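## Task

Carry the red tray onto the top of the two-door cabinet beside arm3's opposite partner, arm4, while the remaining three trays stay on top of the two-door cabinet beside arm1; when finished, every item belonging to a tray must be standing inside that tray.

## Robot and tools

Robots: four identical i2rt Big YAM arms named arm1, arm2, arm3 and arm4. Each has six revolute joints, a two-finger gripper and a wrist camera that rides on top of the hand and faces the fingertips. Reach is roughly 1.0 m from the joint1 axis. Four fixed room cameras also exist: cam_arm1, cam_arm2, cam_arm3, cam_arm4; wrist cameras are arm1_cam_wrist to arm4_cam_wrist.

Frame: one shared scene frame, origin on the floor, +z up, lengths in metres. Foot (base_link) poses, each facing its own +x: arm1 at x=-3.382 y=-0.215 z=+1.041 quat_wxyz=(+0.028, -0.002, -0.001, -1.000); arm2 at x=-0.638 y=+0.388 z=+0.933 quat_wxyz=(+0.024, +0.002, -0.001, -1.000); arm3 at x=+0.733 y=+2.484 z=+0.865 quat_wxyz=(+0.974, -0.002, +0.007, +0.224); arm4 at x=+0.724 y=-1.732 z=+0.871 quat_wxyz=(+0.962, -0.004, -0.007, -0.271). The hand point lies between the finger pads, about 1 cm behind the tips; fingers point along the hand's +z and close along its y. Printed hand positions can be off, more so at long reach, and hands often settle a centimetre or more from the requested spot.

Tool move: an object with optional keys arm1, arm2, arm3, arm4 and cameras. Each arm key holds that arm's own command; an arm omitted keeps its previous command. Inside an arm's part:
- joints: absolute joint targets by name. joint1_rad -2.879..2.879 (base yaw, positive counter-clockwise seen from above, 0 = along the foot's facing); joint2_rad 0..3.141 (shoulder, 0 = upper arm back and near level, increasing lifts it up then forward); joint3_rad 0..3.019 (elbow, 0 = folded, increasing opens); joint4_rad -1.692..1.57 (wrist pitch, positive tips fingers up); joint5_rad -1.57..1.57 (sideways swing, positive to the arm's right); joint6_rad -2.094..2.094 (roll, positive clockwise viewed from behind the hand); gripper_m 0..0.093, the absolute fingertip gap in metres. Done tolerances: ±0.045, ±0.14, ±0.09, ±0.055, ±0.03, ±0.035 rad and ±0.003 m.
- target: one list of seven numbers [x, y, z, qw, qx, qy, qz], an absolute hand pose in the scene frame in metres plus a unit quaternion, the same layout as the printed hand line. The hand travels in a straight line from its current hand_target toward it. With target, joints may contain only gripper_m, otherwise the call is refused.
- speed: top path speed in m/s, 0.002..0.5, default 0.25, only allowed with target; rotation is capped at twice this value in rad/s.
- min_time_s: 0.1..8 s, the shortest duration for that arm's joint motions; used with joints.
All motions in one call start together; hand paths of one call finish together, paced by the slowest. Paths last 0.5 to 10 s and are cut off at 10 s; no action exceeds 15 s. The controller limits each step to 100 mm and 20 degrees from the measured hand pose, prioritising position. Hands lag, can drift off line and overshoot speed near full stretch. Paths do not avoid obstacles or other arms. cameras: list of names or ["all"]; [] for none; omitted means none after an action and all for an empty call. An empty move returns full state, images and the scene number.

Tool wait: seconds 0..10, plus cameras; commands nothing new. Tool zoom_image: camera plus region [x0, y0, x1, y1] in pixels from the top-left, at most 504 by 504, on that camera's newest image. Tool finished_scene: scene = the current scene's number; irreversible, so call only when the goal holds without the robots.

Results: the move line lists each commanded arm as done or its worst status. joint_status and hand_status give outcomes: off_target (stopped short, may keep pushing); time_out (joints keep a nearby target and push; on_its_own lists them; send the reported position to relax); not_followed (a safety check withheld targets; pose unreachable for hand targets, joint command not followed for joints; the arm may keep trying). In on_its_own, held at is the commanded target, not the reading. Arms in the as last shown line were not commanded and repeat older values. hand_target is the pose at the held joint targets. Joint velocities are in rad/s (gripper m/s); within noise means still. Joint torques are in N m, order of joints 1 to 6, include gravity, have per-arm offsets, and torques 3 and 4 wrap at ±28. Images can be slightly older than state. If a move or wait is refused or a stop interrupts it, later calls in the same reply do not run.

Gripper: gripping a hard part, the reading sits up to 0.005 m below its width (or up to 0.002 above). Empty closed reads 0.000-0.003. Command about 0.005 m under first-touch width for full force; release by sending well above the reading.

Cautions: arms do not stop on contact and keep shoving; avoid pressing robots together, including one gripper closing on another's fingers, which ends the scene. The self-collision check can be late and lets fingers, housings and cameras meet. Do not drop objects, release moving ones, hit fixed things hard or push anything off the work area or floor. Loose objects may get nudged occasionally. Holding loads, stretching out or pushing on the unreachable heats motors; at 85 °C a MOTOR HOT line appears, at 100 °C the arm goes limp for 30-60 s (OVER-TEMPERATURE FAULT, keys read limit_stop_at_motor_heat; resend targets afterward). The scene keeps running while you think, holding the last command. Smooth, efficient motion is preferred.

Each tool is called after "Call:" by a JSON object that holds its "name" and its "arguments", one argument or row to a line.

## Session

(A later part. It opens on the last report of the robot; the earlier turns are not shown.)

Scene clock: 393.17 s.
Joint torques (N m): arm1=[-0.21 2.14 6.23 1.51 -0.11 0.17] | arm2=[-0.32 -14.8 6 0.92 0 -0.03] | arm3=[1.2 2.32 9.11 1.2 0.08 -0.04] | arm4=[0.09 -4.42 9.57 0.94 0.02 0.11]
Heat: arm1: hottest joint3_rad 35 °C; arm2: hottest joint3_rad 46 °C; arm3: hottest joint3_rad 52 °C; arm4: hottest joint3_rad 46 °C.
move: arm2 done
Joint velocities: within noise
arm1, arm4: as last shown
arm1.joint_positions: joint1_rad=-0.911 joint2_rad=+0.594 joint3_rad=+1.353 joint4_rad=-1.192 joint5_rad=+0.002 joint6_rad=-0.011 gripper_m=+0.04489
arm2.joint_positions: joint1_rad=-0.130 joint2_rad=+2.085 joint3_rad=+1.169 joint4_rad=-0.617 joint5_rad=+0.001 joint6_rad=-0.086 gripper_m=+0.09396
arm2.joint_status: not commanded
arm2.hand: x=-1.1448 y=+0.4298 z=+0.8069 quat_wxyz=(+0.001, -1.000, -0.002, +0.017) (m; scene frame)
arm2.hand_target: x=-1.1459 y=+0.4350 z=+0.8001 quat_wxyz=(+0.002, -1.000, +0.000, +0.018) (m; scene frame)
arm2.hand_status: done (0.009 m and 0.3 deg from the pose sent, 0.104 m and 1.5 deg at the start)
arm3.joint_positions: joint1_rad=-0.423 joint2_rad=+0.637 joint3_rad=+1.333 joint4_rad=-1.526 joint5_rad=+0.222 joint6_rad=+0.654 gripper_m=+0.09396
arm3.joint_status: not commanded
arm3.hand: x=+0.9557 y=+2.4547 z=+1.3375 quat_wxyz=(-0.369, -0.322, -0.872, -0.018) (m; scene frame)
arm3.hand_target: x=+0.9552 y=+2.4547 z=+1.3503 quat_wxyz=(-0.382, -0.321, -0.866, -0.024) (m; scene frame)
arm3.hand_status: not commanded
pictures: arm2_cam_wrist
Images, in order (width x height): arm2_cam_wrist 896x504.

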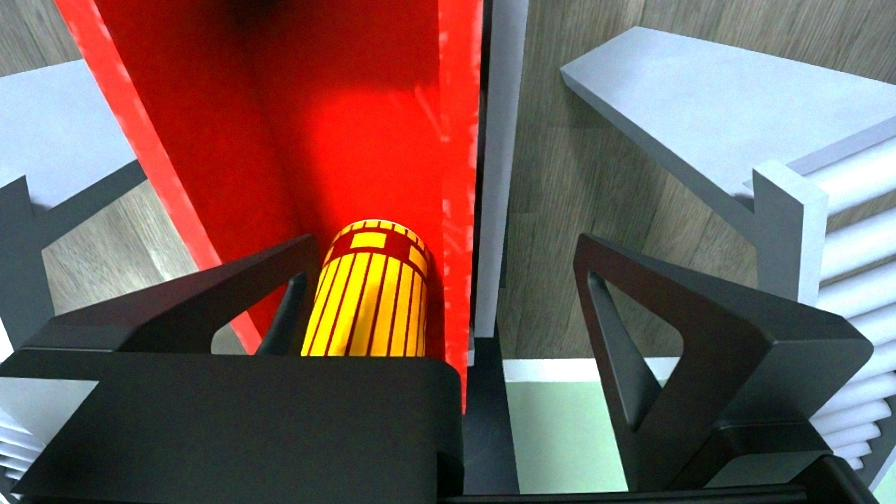

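Call:
{"name": "move", "arguments": {
  "arm2": {"target": [-1.1385, 0.4385, 0.7465, -0.0010, 1.0, 0.0, -0.0110], "speed": 0.1},
  "cameras": ["arm2_cam_wrist"]
}}

Call:
{"name": "move", "arguments": {
  "arm2": {"joints": {"gripper_m": 0.0}},
  "cameras": ["arm2_cam_wrist", "cam_arm2"]
}}

Call:
{"name": "zoom_image", "arguments": {
  "camera": "cam_arm2",
  "region": [390, 190, 510, 290]
}}

Scene clock: 398.03 s.
Joint torques (N m): arm1=[-0.21 1.96 6.17 1.48 -0.12 0.16] | arm2=[-0.5 -14.97 5.33 0.81 -0.02 -0.07] | arm3=[1.2 2.61 9.14 1.17 0.09 -0.05] | arm4=[-0.03 -4.84 9.65 0.87 0 0.07]
Heat: arm1: hottest joint3_rad 35 °C; arm2: hottest joint3_rad 46 °C; arm3: hottest joint3_rad 52 °C; arm4: hottest joint3_rad 46 °C.
move: arm2 done
Joint velocities: within noise
arm1, arm3: as last shown
arm2.joint_positions: joint1_rad=-0.138 joint2_rad=+2.195 joint3_rad=+1.169 joint4_rad=-0.520 joint5_rad=+0.001 joint6_rad=-0.086 gripper_m=+0.09396
arm2.joint_status: not commanded
arm2.hand: x=-1.1374 y=+0.4329 z=+0.7541 quat_wxyz=(+0.000, -1.000, +0.002, +0.010) (m; scene frame)
arm2.hand_target: x=-1.1384 y=+0.4385 z=+0.7468 quat_wxyz=(+0.001, -1.000, +0.000, +0.011) (m; scene frame)
arm2.hand_status: done (0.009 m and 0.3 deg from the pose sent, 0.061 m and 0.7 deg at the start)
arm4.joint_positions: joint1_rad=+1.191 joint2_rad=+1.093 joint3_rad=+1.404 joint4_rad=-1.492 joint5_rad=-0.002 joint6_rad=-0.015 gripper_m=+0.09396
arm4.joint_status: not commanded
arm4.hand: x=+1.0128 y=-1.5083 z=+1.2569 quat_wxyz=(-0.187, +0.318, -0.928, -0.053) (m; scene frame)
arm4.hand_target: x=+1.0104 y=-1.5063 z=+1.2520 quat_wxyz=(-0.178, +0.316, -0.931, -0.052) (m; scene frame)
arm4.hand_status: not commanded
pictures: arm2_cam_wrist
Images, in order (width x height): arm2_cam_wrist 896x504.

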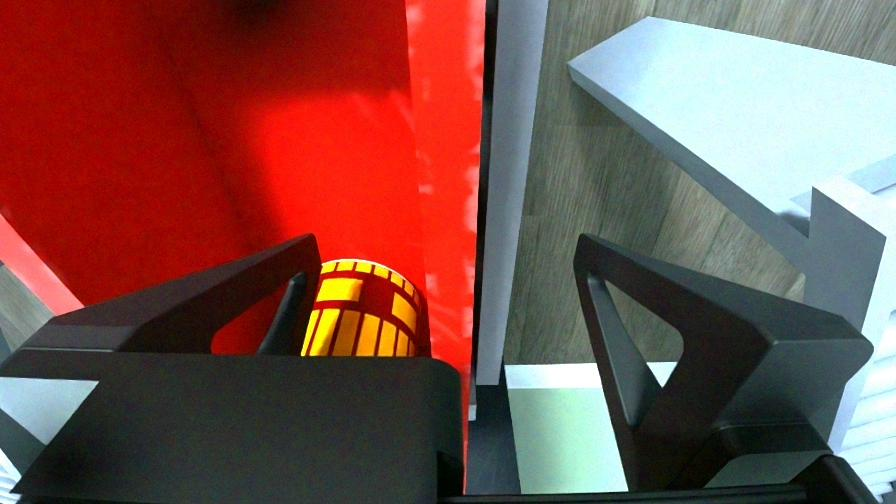

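Scene clock: 398.80 s.
Joint torques (N m): arm1=[-0.15 2.02 6.19 1.44 -0.13 0.16] | arm2=[-0.44 -14.74 5.3 0.83 -0.2 -0.03] | arm3=[1.32 2.55 9.11 1.16 0.09 -0.05] | arm4=[-0.26 -4.89 9.52 0.95 -0.02 0.08]
Heat: arm1: hottest joint3_rad 35 °C; arm2: hottest joint3_rad 46 °C; arm3: hottest joint3_rad 52 °C; arm4: hottest joint3_rad 46 °C.
move: arm2 off_target
Joint velocities: within noise
arm1, arm3, arm4: as last shown
arm2.joint_positions: joint1_rad=-0.139 joint2_rad=+2.195 joint3_rad=+1.169 joint4_rad=-0.519 joint5_rad=+0.005 joint6_rad=-0.093 gripper_m=+0.01233
arm2.joint_status: gripper_m off_target (ended at +0.01236, target +0.00000)
arm2.hand: x=-1.1374 y=+0.4342 z=+0.7541 quat_wxyz=(+0.002, -1.000, -0.001, +0.011) (m; scene frame)
arm2.hand_target: x=-1.1384 y=+0.4384 z=+0.7468 quat_wxyz=(+0.001, -1.000, +0.000, +0.011) (m; scene frame)
arm2.hand_status: not commanded
pictures: arm2_cam_wrist, cam_arm2
Images, in order (width x height): arm2_cam_wrist 896x504, cam_arm2 896x504.

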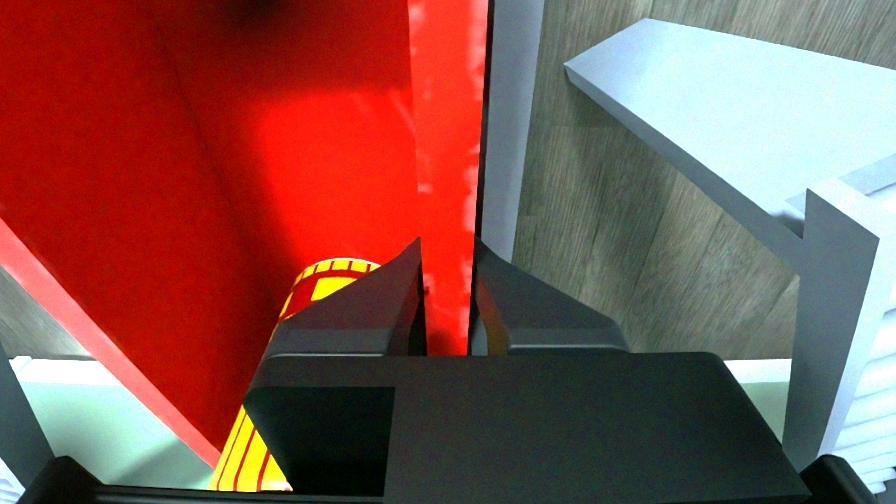

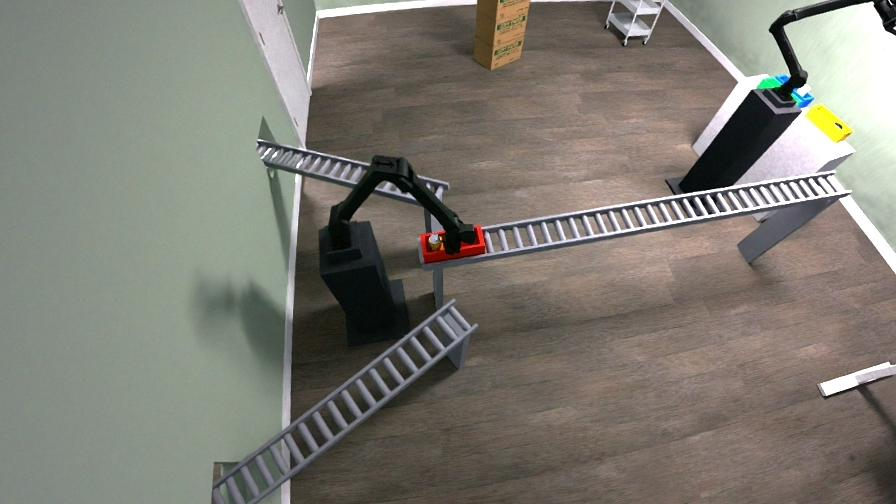

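Scaled by 4.200 from the camera's 896x504 image, which has a finer 1280x720 frame.

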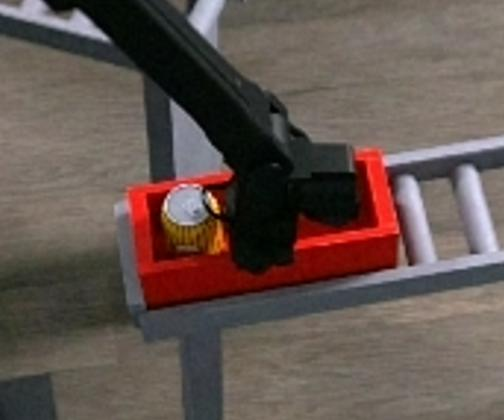

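Call:
{"name": "move", "arguments": {
  "arm2": {"target": [-1.157, 0.4360, 0.965, -0.0026, 0.9995, 0.0, -0.0299], "speed": 0.15},
  "cameras": ["arm2_cam_wrist"]
}}

Call:
{"name": "move", "arguments": {
  "arm2": {"target": [-0.991, -0.043, 0.962, 0.0316, 0.9713, -0.2377, -0.0151], "speed": 0.2},
  "cameras": ["arm2_cam_wrist", "cam_arm2"]
}}

Call:
{"name": "zoom_image", "arguments": {
  "camera": "cam_arm2",
  "region": [360, 110, 500, 250]
}}

Scene clock: 420.67 s.
Joint torques (N m): arm1=[-0.15 2.08 6.2 1.47 -0.11 0.17] | arm2=[0.62 -17.26 12.1 -0.32 -0.32 0.06] | arm3=[1.03 2.37 9.16 1.13 0.07 -0.05] | arm4=[-0.09 -4.89 9.69 1.21 -0.01 0.08]
Heat: arm1: hottest joint3_rad 35 °C; arm2: hottest joint3_rad 44 °C; arm3: hottest joint3_rad 52 °C; arm4: hottest joint3_rad 46 °C.
move: arm2 off_target
Joint velocities: within noise
arm1, arm3, arm4: as last shown
arm2.joint_positions: joint1_rad=-0.139 joint2_rad=+1.842 joint3_rad=+1.210 joint4_rad=-0.939 joint5_rad=+0.007 joint6_rad=-0.093 gripper_m=+0.01233
arm2.joint_status: not commanded
arm2.hand: x=-1.1323 y=+0.4346 z=+0.9340 quat_wxyz=(+0.002, -1.000, -0.001, -0.002) (m; scene frame)
arm2.hand_target: x=-1.1556 y=+0.4358 z=+0.9654 quat_wxyz=(+0.003, -1.000, +0.000, +0.030) (m; scene frame)
arm2.hand_status: off_target (0.040 m and 3.7 deg from the pose sent, 0.212 m and 2.2 deg at the start)
pictures: arm2_cam_wrist
Images, in order (width x height): arm2_cam_wrist 896x504.

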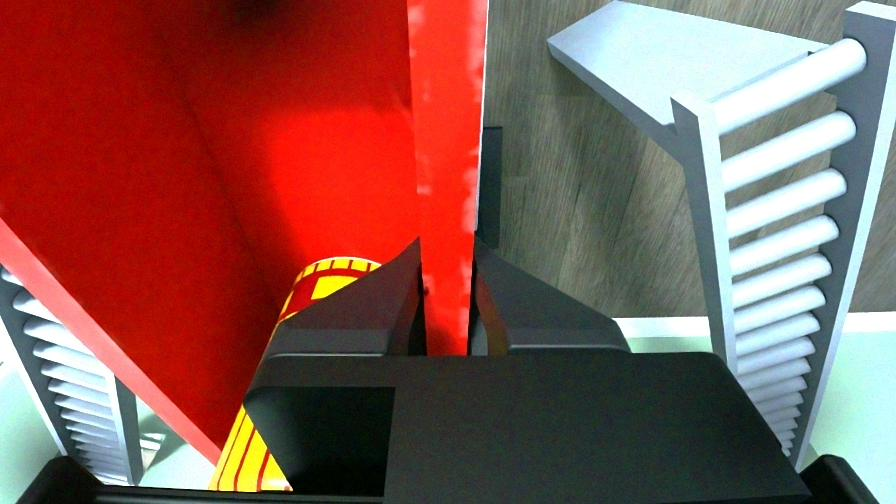

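Scene clock: 424.20 s.
Joint torques (N m): arm1=[-0.03 2.08 6.26 1.51 -0.12 0.16] | arm2=[0.38 -16.97 13.5 -0.03 -0.14 0.19] | arm3=[1.26 2.67 9.14 1.2 0.09 -0.06] | arm4=[-0.15 -4.84 9.61 1.03 0.02 0.1]
Heat: arm1: hottest joint3_rad 35 °C; arm2: hottest joint3_rad 44 °C; arm3: hottest joint3_rad 52 °C; arm4: hottest joint3_rad 46 °C.
move: arm2 off_target
Joint velocities: within noise
arm1, arm3, arm4: as last shown
arm2.joint_positions: joint1_rad=+0.842 joint2_rad=+1.908 joint3_rad=+1.306 joint4_rad=-0.971 joint5_rad=+0.008 joint6_rad=+1.351 gripper_m=+0.01233
arm2.joint_status: not commanded
arm2.hand: x=-0.9697 y=-0.0192 z=+0.9337 quat_wxyz=(+0.002, -0.974, +0.228, +0.001) (m; scene frame)
arm2.hand_target: x=-0.9899 y=-0.0413 z=+0.9631 quat_wxyz=(-0.032, -0.971, +0.238, +0.015) (m; scene frame)
arm2.hand_status: off_target (0.043 m and 4.3 deg from the pose sent, 0.499 m and 28.0 deg at the start)
pictures: arm2_cam_wrist, cam_arm2
Images, in order (width x height): arm2_cam_wrist 896x504, cam_arm2 896x504.

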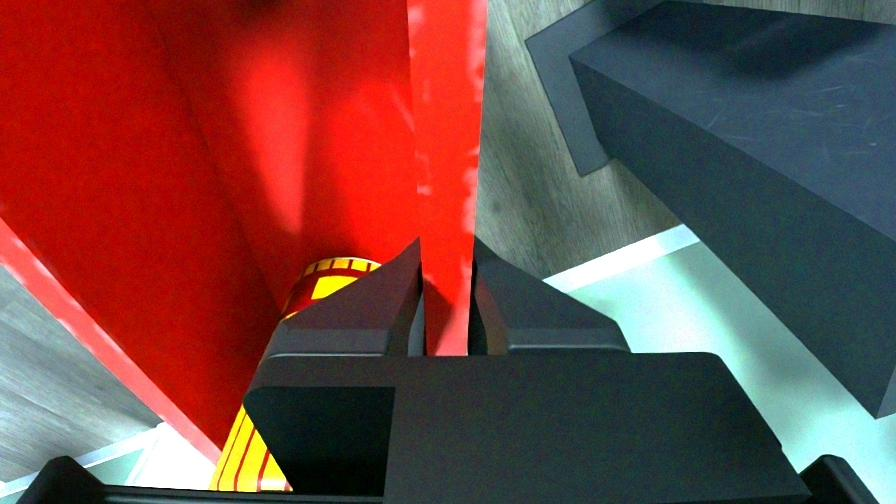

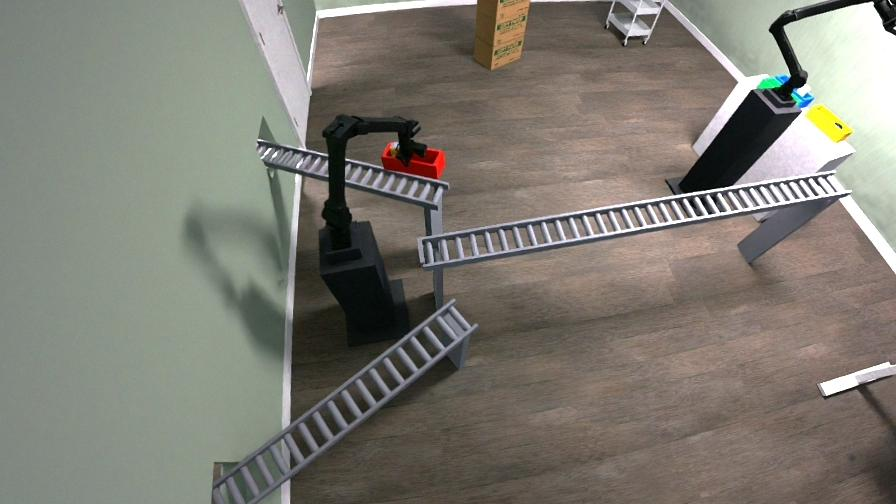

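Scaled by 3.600 from the camera's 896x504 image, which has a finer 1280x720 frame.

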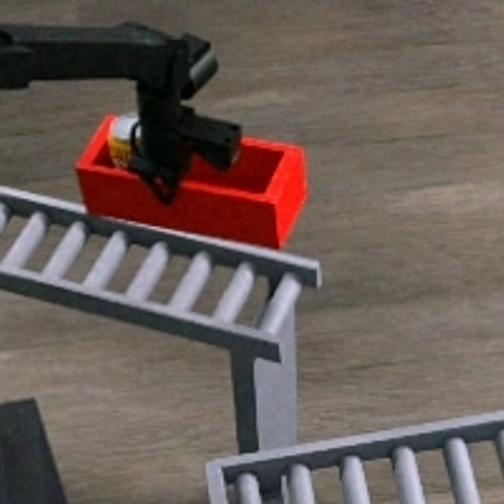

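Call:
{"name": "move", "arguments": {
  "arm2": {"target": [-0.988, -0.039, 0.855, 0.0290, 0.9713, -0.2377, -0.0140], "speed": 0.12},
  "cameras": ["arm2_cam_wrist", "cam_arm2"]
}}

Call:
{"name": "zoom_image", "arguments": {
  "camera": "cam_arm2",
  "region": [370, 120, 490, 240]
}}

Scene clock: 436.30 s.
Joint torques (N m): arm1=[0.03 2.14 6.24 1.47 -0.13 0.16] | arm2=[0.26 -18.43 7.99 0.88 -0.16 0.17] | arm3=[1.14 2.43 9.14 1.13 0.09 -0.06] | arm4=[0.09 -4.95 9.48 0.9 0.01 0.08]
Heat: arm1: hottest joint3_rad 35 °C; arm2: hottest joint3_rad 48 °C; arm3: hottest joint3_rad 52 °C; arm4: hottest joint3_rad 46 °C.
move: arm2 off_target
Joint velocities: within noise
arm1, arm3, arm4: as last shown
arm2.joint_positions: joint1_rad=+0.842 joint2_rad=+2.081 joint3_rad=+1.278 joint4_rad=-0.764 joint5_rad=+0.009 joint6_rad=+1.351 gripper_m=+0.01233
arm2.joint_status: not commanded
arm2.hand: x=-0.9739 y=-0.0247 z=+0.8376 quat_wxyz=(-0.001, -0.974, +0.228, +0.003) (m; scene frame)
arm2.hand_target: x=-0.9878 y=-0.0385 z=+0.8555 quat_wxyz=(-0.029, -0.971, +0.238, +0.014) (m; scene frame)
arm2.hand_status: off_target (0.027 m and 3.7 deg from the pose sent, 0.083 m and 4.0 deg at the start)
pictures: arm2_cam_wrist, cam_arm2
Images, in order (width x height): arm2_cam_wrist 896x504, cam_arm2 896x504.

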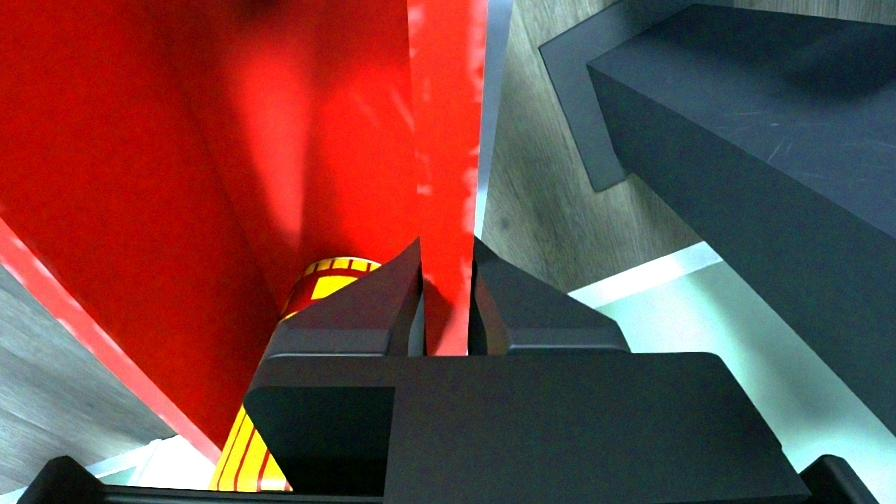

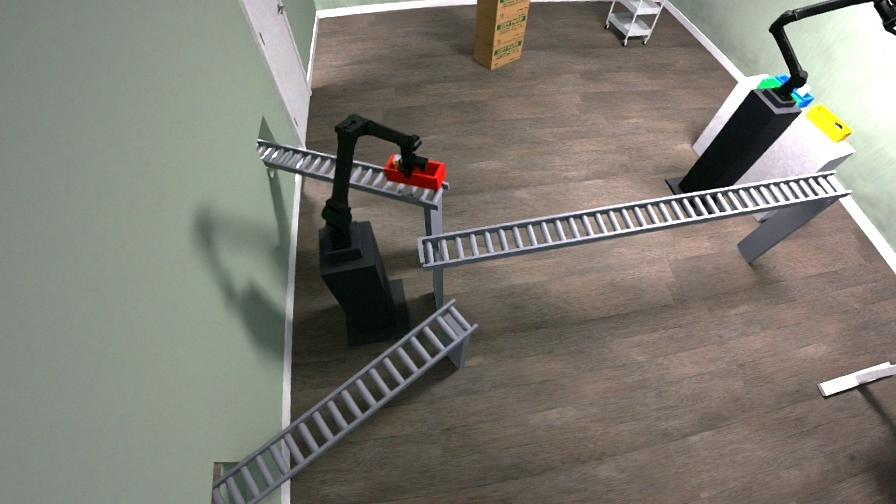

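Scaled by 4.200 from the camera's 896x504 image, which has a finer 1280x720 frame.

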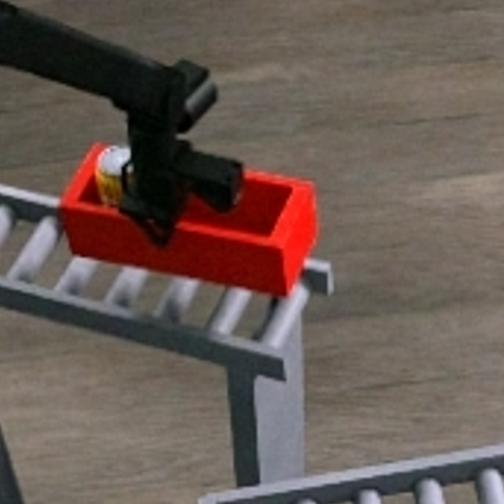

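Call:
{"name": "move", "arguments": {
  "arm2": {"target": [-0.989, -0.0375, 0.778, 0.0270, 0.9664, -0.2571, -0.0150], "speed": 0.1},
  "cameras": ["arm2_cam_wrist", "cam_arm2"]
}}

Call:
{"name": "zoom_image", "arguments": {
  "camera": "cam_arm2",
  "region": [370, 120, 490, 240]
}}

Scene clock: 450.80 s.
Joint torques (N m): arm1=[-0.09 2.08 6.24 1.44 -0.13 0.17] | arm2=[-0.09 -18.78 6.87 0.96 -0.14 0.18] | arm3=[1.08 2.55 9.14 1.2 0.09 -0.05] | arm4=[-0.03 -4.78 9.52 0.92 -0.01 0.09]
Heat: arm1: hottest joint3_rad 35 °C; arm2: hottest joint3_rad 47 °C; arm3: hottest joint3_rad 52 °C; arm4: hottest joint3_rad 46 °C.
move: arm2 off_target
Joint velocities: within noise
arm1, arm3, arm4: as last shown
arm2.joint_positions: joint1_rad=+0.842 joint2_rad=+2.227 joint3_rad=+1.278 joint4_rad=-0.618 joint5_rad=+0.013 joint6_rad=+1.387 gripper_m=+0.01233
arm2.joint_status: not commanded
arm2.hand: x=-0.9729 y=-0.0230 z=+0.7633 quat_wxyz=(+0.000, -0.969, +0.246, +0.005) (m; scene frame)
arm2.hand_target: x=-0.9889 y=-0.0370 z=+0.7785 quat_wxyz=(-0.027, -0.966, +0.257, +0.015) (m; scene frame)
arm2.hand_status: off_target (0.026 m and 3.5 deg from the pose sent, 0.063 m and 4.8 deg at the start)
pictures: arm2_cam_wrist, cam_arm2
Images, in order (width x height): arm2_cam_wrist 896x504, cam_arm2 896x504.

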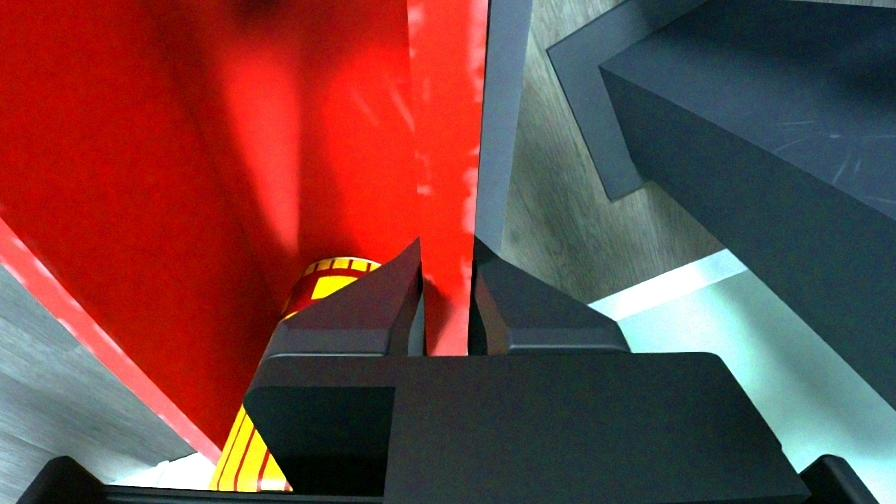

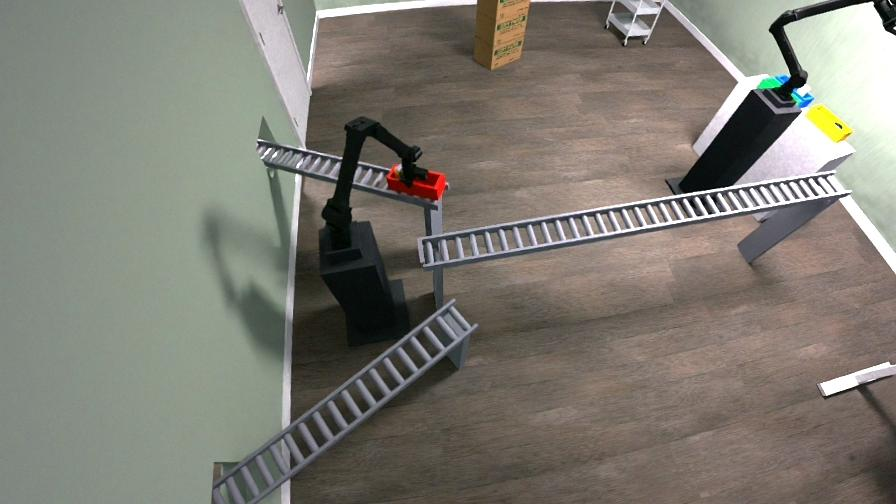

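Scaled by 4.200 from the camera's 896x504 image, which has a finer 1280x720 frame.

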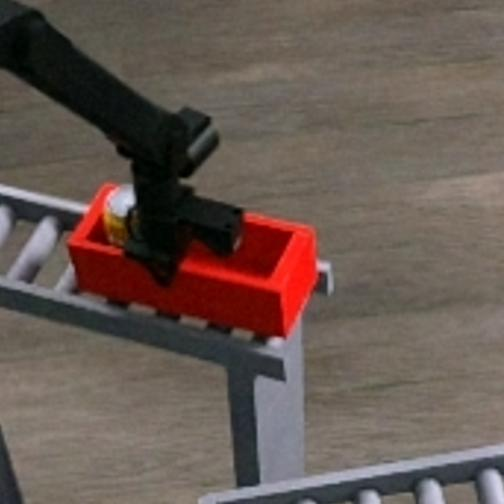

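Call:
{"name": "move", "arguments": {
  "arm2": {"target": [-0.987, -0.0340, 0.745, 0.0250, 0.9664, -0.2571, -0.0140], "speed": 0.06},
  "cameras": ["arm2_cam_wrist", "cam_arm2"]
}}

Call:
{"name": "zoom_image", "arguments": {
  "camera": "cam_arm2",
  "region": [380, 150, 460, 230]
}}

Scene clock: 458.80 s.
Joint torques (N m): arm1=[-0.15 2.14 6.19 1.48 -0.11 0.16] | arm2=[-0.38 -17.26 6.76 1.22 0.2 0.17] | arm3=[1.08 2.55 9.16 1.22 0.07 -0.06] | arm4=[0.03 -4.95 9.47 0.94 0.04 0.1]
Heat: arm1: hottest joint3_rad 35 °C; arm2: hottest joint3_rad 46 °C; arm3: hottest joint3_rad 52 °C; arm4: hottest joint3_rad 46 °C.
move: arm2 off_target
Joint velocities: within noise
arm1.joint_positions: joint1_rad=-0.911 joint2_rad=+0.594 joint3_rad=+1.353 joint4_rad=-1.192 joint5_rad=+0.002 joint6_rad=-0.011 gripper_m=+0.04489
arm1.joint_status: not commanded
arm1.hand: x=-3.5421 y=-0.0257 z=+1.5986 quat_wxyz=(+0.225, -0.768, +0.346, +0.490) (m; scene frame)
arm1.hand_target: x=-3.5459 y=-0.0260 z=+1.5939 quat_wxyz=(+0.216, -0.772, +0.348, +0.486) (m; scene frame)
arm1.hand_status: not commanded
arm2.joint_positions: joint1_rad=+0.842 joint2_rad=+2.271 joint3_rad=+1.278 joint4_rad=-0.565 joint5_rad=+0.005 joint6_rad=+1.387 gripper_m=+0.01233
arm2.joint_status: not commanded
arm2.hand: x=-0.9713 y=-0.0231 z=+0.7408 quat_wxyz=(-0.005, -0.969, +0.246, +0.003) (m; scene frame)
arm2.hand_target: x=-0.9870 y=-0.0336 z=+0.7457 quat_wxyz=(-0.025, -0.966, +0.257, +0.014) (m; scene frame)
arm2.hand_status: off_target (0.020 m and 2.9 deg from the pose sent, 0.026 m and 3.3 deg at the start)
arm3, arm4: as last shown
pictures: arm2_cam_wrist, cam_arm2
Images, in order (width x height): arm2_cam_wrist 896x504, cam_arm2 896x504.

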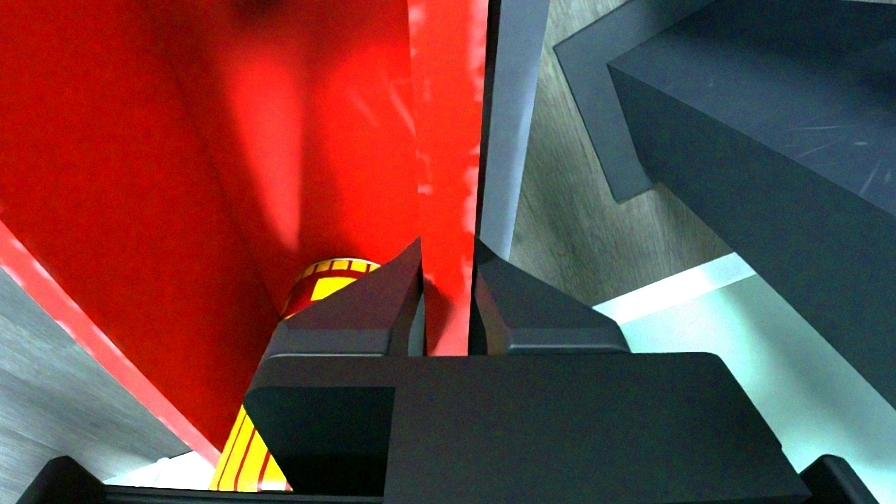

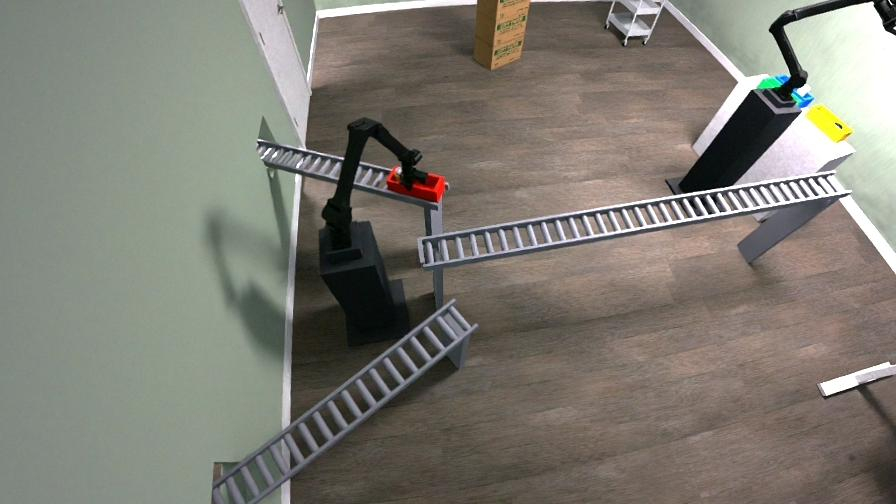

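Scaled by 6.300 from the camera's 896x504 image, which has a finer 1280x720 frame.

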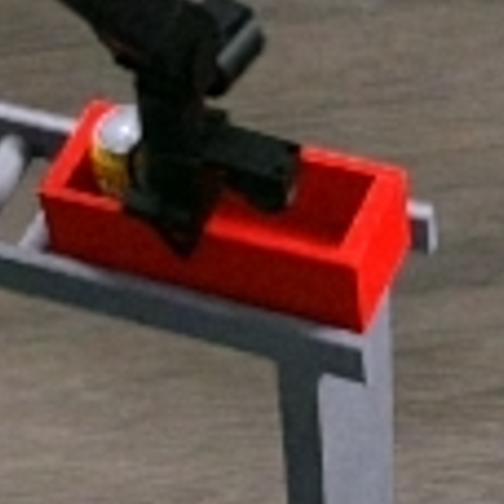

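Call:
{"name": "move", "arguments": {
  "arm2": {"target": [-0.985, -0.0310, 0.722, 0.0220, 0.9664, -0.2571, -0.0120], "speed": 0.05},
  "cameras": ["arm2_cam_wrist", "cam_arm2"]
}}

Call:
{"name": "zoom_image", "arguments": {
  "camera": "cam_arm2",
  "region": [380, 150, 460, 230]
}}

Scene clock: 463.00 s.
Joint torques (N m): arm1=[0.09 2.08 6.26 1.42 -0.13 0.16] | arm2=[-0.21 -14.51 7.15 1.7 0.23 0.16] | arm3=[1.08 2.49 9.16 1.16 0.09 -0.05] | arm4=[0.03 -5.01 9.55 0.94 0 0.1]
Heat: arm1: hottest joint3_rad 35 °C; arm2: hottest joint3_rad 46 °C; arm3: hottest joint3_rad 52 °C; arm4: hottest joint3_rad 46 °C.
move: arm2 off_target
Joint velocities: within noise
arm1, arm4: as last shown
arm2.joint_positions: joint1_rad=+0.842 joint2_rad=+2.278 joint3_rad=+1.278 joint4_rad=-0.546 joint5_rad=+0.004 joint6_rad=+1.387 gripper_m=+0.01233
arm2.joint_status: not commanded
arm2.hand: x=-0.9728 y=-0.0253 z=+0.7374 quat_wxyz=(-0.011, -0.969, +0.246, +0.005) (m; scene frame)
arm2.hand_target: x=-0.9844 y=-0.0303 z=+0.7227 quat_wxyz=(-0.022, -0.966, +0.257, +0.012) (m; scene frame)
arm2.hand_status: off_target (0.020 m and 2.0 deg from the pose sent, 0.025 m and 2.6 deg at the start)
arm3.joint_positions: joint1_rad=-0.423 joint2_rad=+0.637 joint3_rad=+1.333 joint4_rad=-1.526 joint5_rad=+0.222 joint6_rad=+0.654 gripper_m=+0.09396
arm3.joint_status: not commanded
arm3.hand: x=+0.9557 y=+2.4547 z=+1.3375 quat_wxyz=(-0.369, -0.322, -0.872, -0.018) (m; scene frame)
arm3.hand_target: x=+0.9552 y=+2.4547 z=+1.3503 quat_wxyz=(-0.382, -0.321, -0.866, -0.024) (m; scene frame)
arm3.hand_status: not commanded
pictures: arm2_cam_wrist, cam_arm2
Images, in order (width x height): arm2_cam_wrist 896x504, cam_arm2 896x504.

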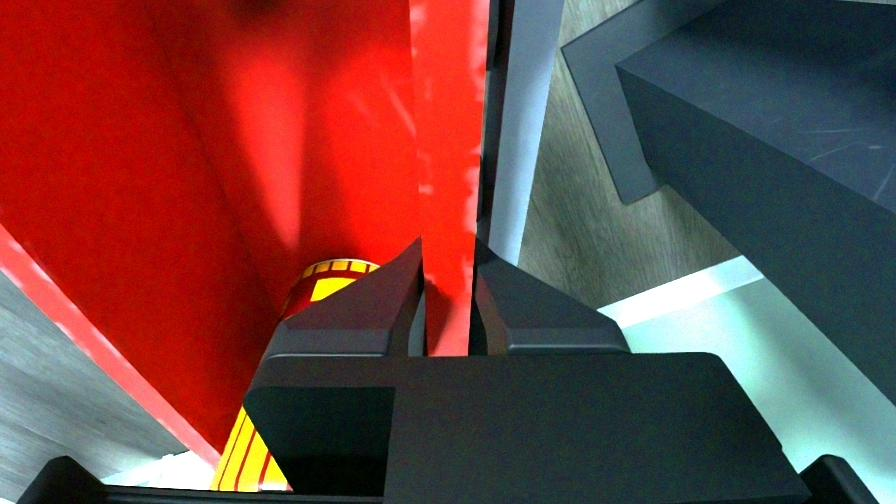

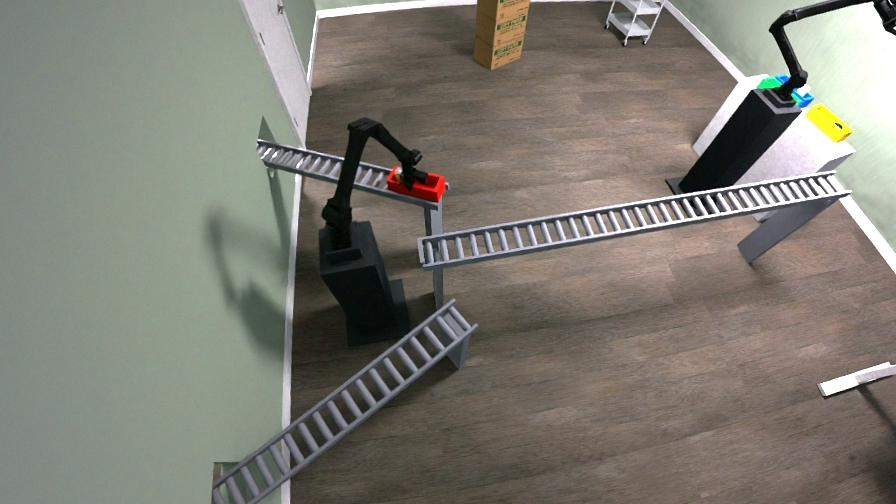

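Scaled by 6.300 from the camera's 896x504 image, which has a finer 1280x720 frame.

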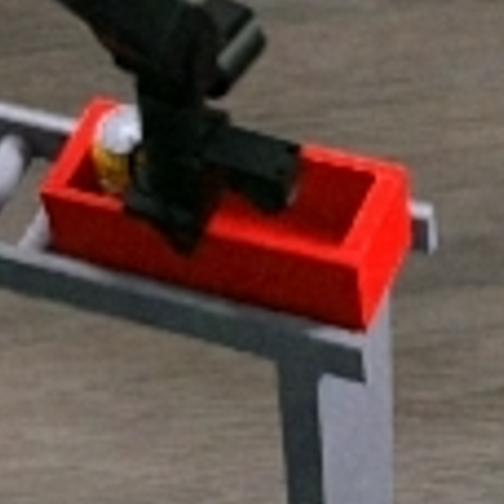

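Call:
{"name": "move", "arguments": {
  "arm2": {"joints": {"gripper_m": 0.045}}
}}

Call:
{"name": "move", "arguments": {
  "arm2": {"target": [-0.9840, -0.0300, 0.90, 0.0200, 0.9664, -0.2571, -0.0110], "speed": 0.35},
  "cameras": ["cam_arm2"]
}}

Call:
{"name": "wait", "arguments": {
  "seconds": 0.7,
  "cameras": ["cam_arm2"]
}}

Scene clock: 480.60 s.
Joint torques (N m): arm1=[-0.03 2.02 6.2 1.42 -0.12 0.16] | arm2=[-0.09 -15.56 6.64 0.8 0.15 0.14] | arm3=[1.14 2.37 9.1 1.18 0.08 -0.04] | arm4=[-0.26 -5.3 9.62 0.92 -0.02 0.13]
Heat: arm1: hottest joint3_rad 35 °C; arm2: hottest joint3_rad 45 °C; arm3: hottest joint3_rad 52 °C; arm4: hottest joint3_rad 46 °C.
move: arm2 done
Joint velocities: within noise
arm1, arm3: as last shown
arm2.joint_positions: joint1_rad=+0.842 joint2_rad=+2.296 joint3_rad=+1.282 joint4_rad=-0.520 joint5_rad=+0.005 joint6_rad=+1.387 gripper_m=+0.04491
arm2.joint_status: all done
arm2.hand: x=-0.9749 y=-0.0275 z=+0.7292 quat_wxyz=(-0.017, -0.969, +0.246, +0.008) (m; scene frame)
arm2.hand_target: x=-0.9844 y=-0.0303 z=+0.7227 quat_wxyz=(-0.022, -0.966, +0.257, +0.012) (m; scene frame)
arm2.hand_status: not commanded
arm4.joint_positions: joint1_rad=+1.191 joint2_rad=+1.093 joint3_rad=+1.404 joint4_rad=-1.492 joint5_rad=-0.002 joint6_rad=-0.015 gripper_m=+0.09396
arm4.joint_status: not commanded
arm4.hand: x=+1.0128 y=-1.5083 z=+1.2569 quat_wxyz=(-0.187, +0.318, -0.928, -0.053) (m; scene frame)
arm4.hand_target: x=+1.0104 y=-1.5063 z=+1.2520 quat_wxyz=(-0.178, +0.316, -0.931, -0.052) (m; scene frame)
arm4.hand_status: not commanded
pictures: none

Scene clock: 481.97 s.
Joint torques (N m): arm1=[-0.03 2.14 6.2 1.43 -0.13 0.16] | arm2=[-0.03 -14.45 9.26 -0.16 0.14 0.15] | arm3=[1.26 2.32 9.09 1.16 0.07 -0.04] | arm4=[0.26 -5.01 9.65 1.21 0 0.05]
Heat: arm1: hottest joint3_rad 35 °C; arm2: hottest joint3_rad 45 °C; arm3: hottest joint3_rad 52 °C; arm4: hottest joint3_rad 46 °C.
move: arm2 done
Joint velocities: within noise
arm1, arm3, arm4: as last shown
arm2.joint_positions: joint1_rad=+0.842 joint2_rad=+1.954 joint3_rad=+1.277 joint4_rad=-0.842 joint5_rad=+0.005 joint6_rad=+1.387 gripper_m=+0.04495
arm2.joint_status: not commanded
arm2.hand: x=-0.9768 y=-0.0285 z=+0.9020 quat_wxyz=(-0.023, -0.969, +0.246, +0.011) (m; scene frame)
arm2.hand_target: x=-0.9838 y=-0.0298 z=+0.9000 quat_wxyz=(-0.020, -0.966, +0.257, +0.011) (m; scene frame)
arm2.hand_status: done (0.008 m and 1.4 deg from the pose sent, 0.171 m and 1.4 deg at the start)
pictures: cam_arm2
Images, in order (width x height): cam_arm2 896x504.

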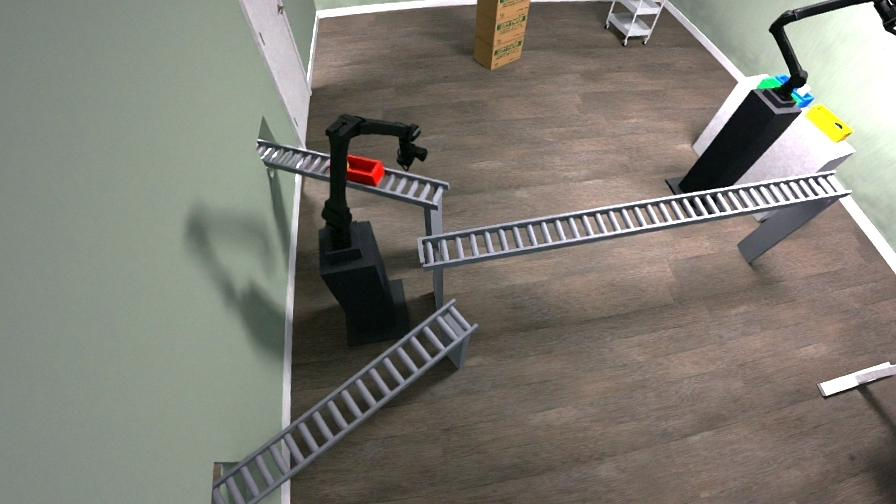

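Scene clock: 482.67 s.
Joint torques (N m): arm1=[0.03 2.2 6.2 1.4 -0.12 0.15] | arm2=[-0.26 -14.8 9.18 -0.1 0.14 0.17] | arm3=[1.03 2.26 9.13 1.11 0.08 -0.05] | arm4=[-0.03 -4.66 9.62 0.9 -0.02 0.11]
Heat: arm1: hottest joint3_rad 35 °C; arm2: hottest joint3_rad 45 °C; arm3: hottest joint3_rad 52 °C; arm4: hottest joint3_rad 46 °C.
Joint velocities: within noise
arm1.joint_positions: joint1_rad=-0.911 joint2_rad=+0.594 joint3_rad=+1.353 joint4_rad=-1.192 joint5_rad=+0.002 joint6_rad=-0.011 gripper_m=+0.04489
arm1.joint_status: not commanded
arm1.hand: x=-3.5421 y=-0.0257 z=+1.5986 quat_wxyz=(+0.225, -0.768, +0.346, +0.490) (m; scene frame)
arm1.hand_target: x=-3.5459 y=-0.0260 z=+1.5939 quat_wxyz=(+0.216, -0.772, +0.348, +0.486) (m; scene frame)
arm1.hand_status: not commanded
arm2.joint_positions: joint1_rad=+0.842 joint2_rad=+1.954 joint3_rad=+1.277 joint4_rad=-0.842 joint5_rad=+0.005 joint6_rad=+1.387 gripper_m=+0.04495
arm2.joint_status: not commanded
arm2.hand: x=-0.9768 y=-0.0285 z=+0.9020 quat_wxyz=(-0.023, -0.969, +0.246, +0.011) (m; scene frame)
arm2.hand_target: x=-0.9838 y=-0.0299 z=+0.9000 quat_wxyz=(-0.020, -0.966, +0.257, +0.011) (m; scene frame)
arm2.hand_status: done (0.008 m and 1.4 deg from the pose sent, 0.171 m and 1.4 deg at the start)
arm3.joint_positions: joint1_rad=-0.423 joint2_rad=+0.637 joint3_rad=+1.333 joint4_rad=-1.526 joint5_rad=+0.222 joint6_rad=+0.654 gripper_m=+0.09396
arm3.joint_status: not commanded
arm3.hand: x=+0.9557 y=+2.4547 z=+1.3375 quat_wxyz=(-0.369, -0.322, -0.872, -0.018) (m; scene frame)
arm3.hand_target: x=+0.9552 y=+2.4547 z=+1.3503 quat_wxyz=(-0.382, -0.321, -0.866, -0.024) (m; scene frame)
arm3.hand_status: not commanded
arm4.joint_positions: joint1_rad=+1.191 joint2_rad=+1.093 joint3_rad=+1.404 joint4_rad=-1.492 joint5_rad=-0.002 joint6_rad=-0.015 gripper_m=+0.09396
arm4.joint_status: not commanded
arm4.hand: x=+1.0128 y=-1.5083 z=+1.2569 quat_wxyz=(-0.187, +0.318, -0.928, -0.053) (m; scene frame)
arm4.hand_target: x=+1.0104 y=-1.5063 z=+1.2520 quat_wxyz=(-0.178, +0.316, -0.931, -0.052) (m; scene frame)
arm4.hand_status: not commanded
wait: 0.70 s; at rest by 0.27 s
pictures: cam_arm2
Images, in order (width x height): cam_arm2 896x504.

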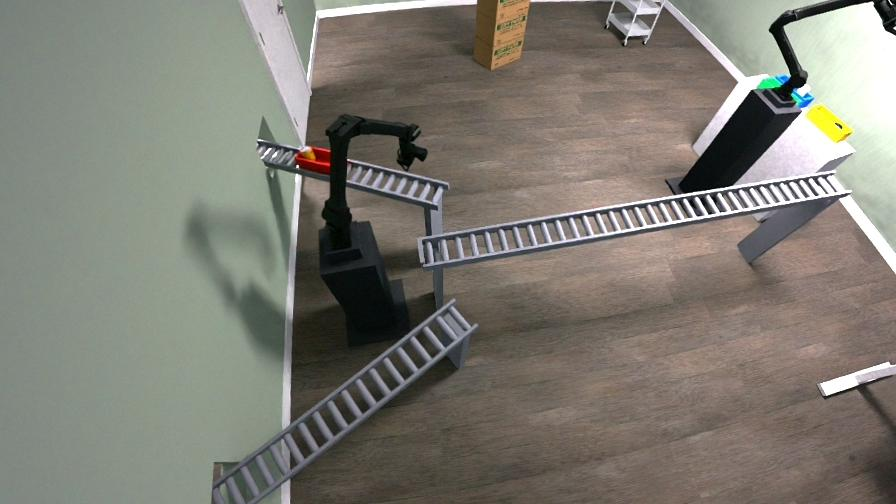

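Call:
{"name": "move", "arguments": {
  "arm2": {"joints": {"joint1_rad": 0.3, "joint2_rad": 0.6, "joint3_rad": 1.35, "joint4_rad": -1.2, "joint5_rad": 0.0, "joint6_rad": 0.0}, "min_time_s": 3.0},
  "arm4": {"joints": {"joint1_rad": 1.45, "joint6_rad": -1.69}, "min_time_s": 1.8},
  "cameras": ["cam_arm4"]
}}

Call:
{"name": "move", "arguments": {
  "arm4": {"target": [1.036, -1.317, 0.870, -0.0163, 0.9659, -0.2588, 0.0066], "speed": 0.25},
  "cameras": ["arm4_cam_wrist", "cam_arm4"]
}}

Call:
{"name": "zoom_image", "arguments": {
  "camera": "cam_arm4",
  "region": [360, 160, 560, 360]
}}

Scene clock: 505.97 s.
Joint torques (N m): arm1=[0.03 2.2 6.24 1.43 -0.13 0.16] | arm2=[-0.56 1.61 11.52 1.35 -0.19 -0.08] | arm3=[1.03 2.43 9.16 1.18 0.1 -0.05] | arm4=[-0.03 -4.84 9.35 0.91 -0.11 -0.22]
Heat: arm1: hottest joint3_rad 35 °C; arm2: hottest joint3_rad 46 °C; arm3: hottest joint3_rad 52 °C; arm4: hottest joint3_rad 46 °C.
move: arm2 done; arm4 done
Joint velocities: within noise
arm1, arm3: as last shown
arm2.joint_positions: joint1_rad=+0.311 joint2_rad=+0.595 joint3_rad=+1.320 joint4_rad=-1.186 joint5_rad=+0.002 joint6_rad=+0.017 gripper_m=+0.04495
arm2.joint_status: all done
arm2.hand: x=-0.8779 y=+0.3008 z=+1.4740 quat_wxyz=(-0.099, -0.838, -0.144, +0.517) (m; scene frame)
arm2.hand_target: x=-0.8753 y=+0.3043 z=+1.4850 quat_wxyz=(-0.094, -0.835, -0.146, +0.522) (m; scene frame)
arm2.hand_status: not commanded
arm4.joint_positions: joint1_rad=+1.440 joint2_rad=+1.093 joint3_rad=+1.404 joint4_rad=-1.492 joint5_rad=-0.001 joint6_rad=-1.675 gripper_m=+0.09398
arm4.joint_status: all done
arm4.hand: x=+0.9498 y=-1.4428 z=+1.2555 quat_wxyz=(-0.175, +0.941, -0.277, +0.080) (m; scene frame)
arm4.hand_target: x=+0.9468 y=-1.4413 z=+1.2505 quat_wxyz=(-0.166, +0.946, -0.266, +0.078) (m; scene frame)
arm4.hand_status: not commanded
pictures: cam_arm4
Images, in order (width x height): cam_arm4 896x504.

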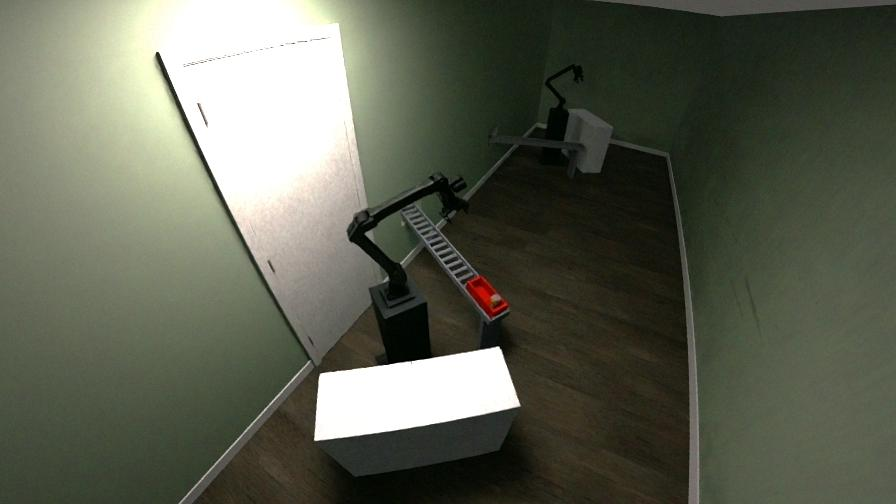

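Scene clock: 508.53 s.
Joint torques (N m): arm1=[-0.32 2.14 6.12 1.46 -0.14 0.16] | arm2=[-0.26 1.79 11.56 1.33 -0.2 -0.1] | arm3=[1.26 2.37 9.13 1.17 0.08 -0.04] | arm4=[-0.44 -15.44 10.84 0.68 -0.25 -0.22]
Heat: arm1: hottest joint3_rad 35 °C; arm2: hottest joint3_rad 46 °C; arm3: hottest joint3_rad 52 °C; arm4: hottest joint3_rad 46 °C.
move: arm4 off_target
Joint velocities: within noise
arm1, arm2, arm3: as last shown
arm2.joint_positions: joint1_rad=+0.311 joint2_rad=+0.595 joint3_rad=+1.320 joint4_rad=-1.186 joint5_rad=+0.002 joint6_rad=+0.016 gripper_m=+0.04495
arm4.joint_positions: joint1_rad=+1.460 joint2_rad=+1.867 joint3_rad=+1.208 joint4_rad=-0.917 joint5_rad=-0.014 joint6_rad=-1.682 gripper_m=+0.09398
arm4.joint_status: not commanded
arm4.hand: x=+1.0276 y=-1.3375 z=+0.8606 quat_wxyz=(+0.004, +0.962, -0.271, -0.001) (m; scene frame)
arm4.hand_target: x=+1.0355 y=-1.3175 z=+0.8706 quat_wxyz=(-0.017, +0.966, -0.259, +0.007) (m; scene frame)
arm4.hand_status: off_target (0.024 m and 2.9 deg from the pose sent, 0.415 m and 20.4 deg at the start)
pictures: arm4_cam_wrist, cam_arm4
Images, in order (width x height): arm4_cam_wrist 896x504, cam_arm4 896x504.

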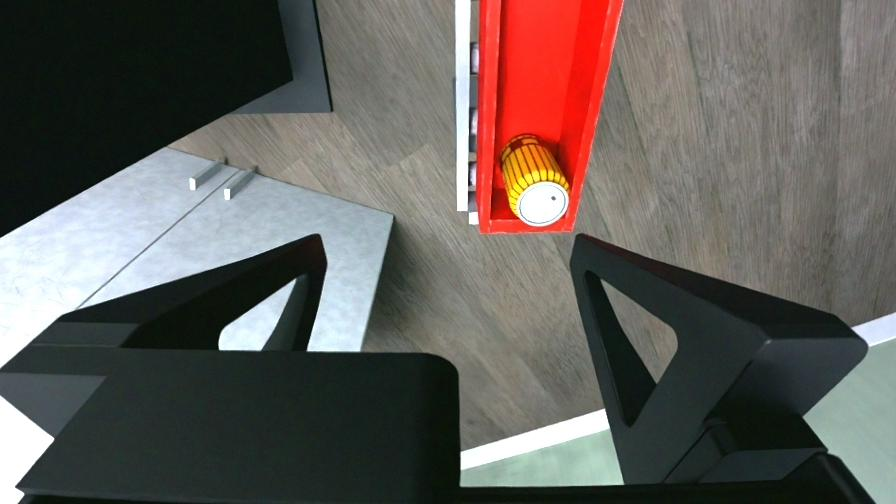

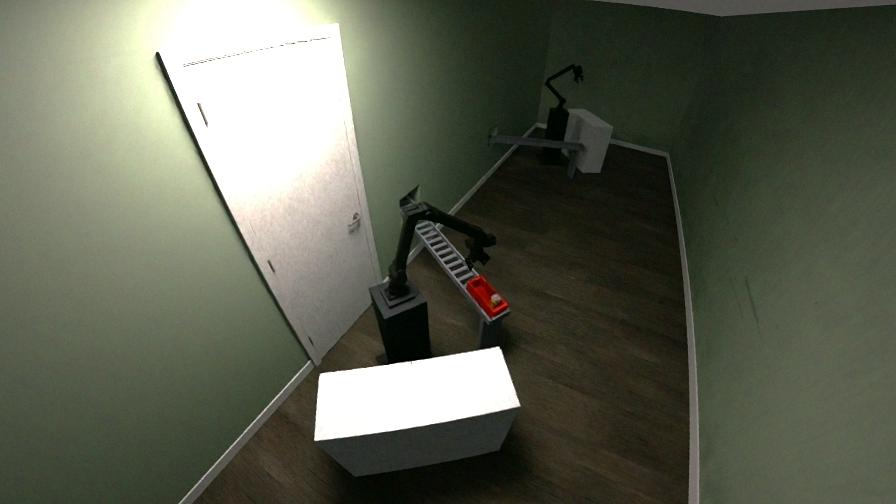

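Scaled by 2.520 from the camera's 896x504 image, which has a finer 1280x720 frame.

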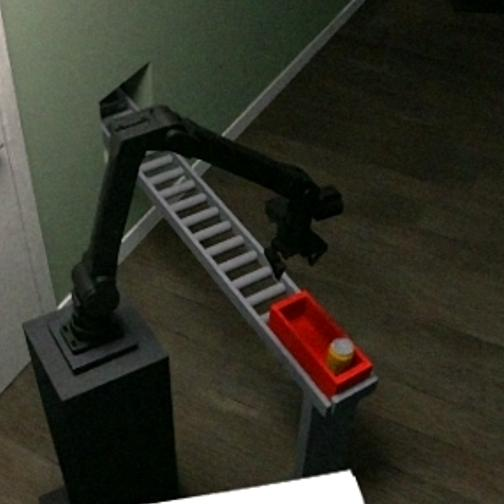

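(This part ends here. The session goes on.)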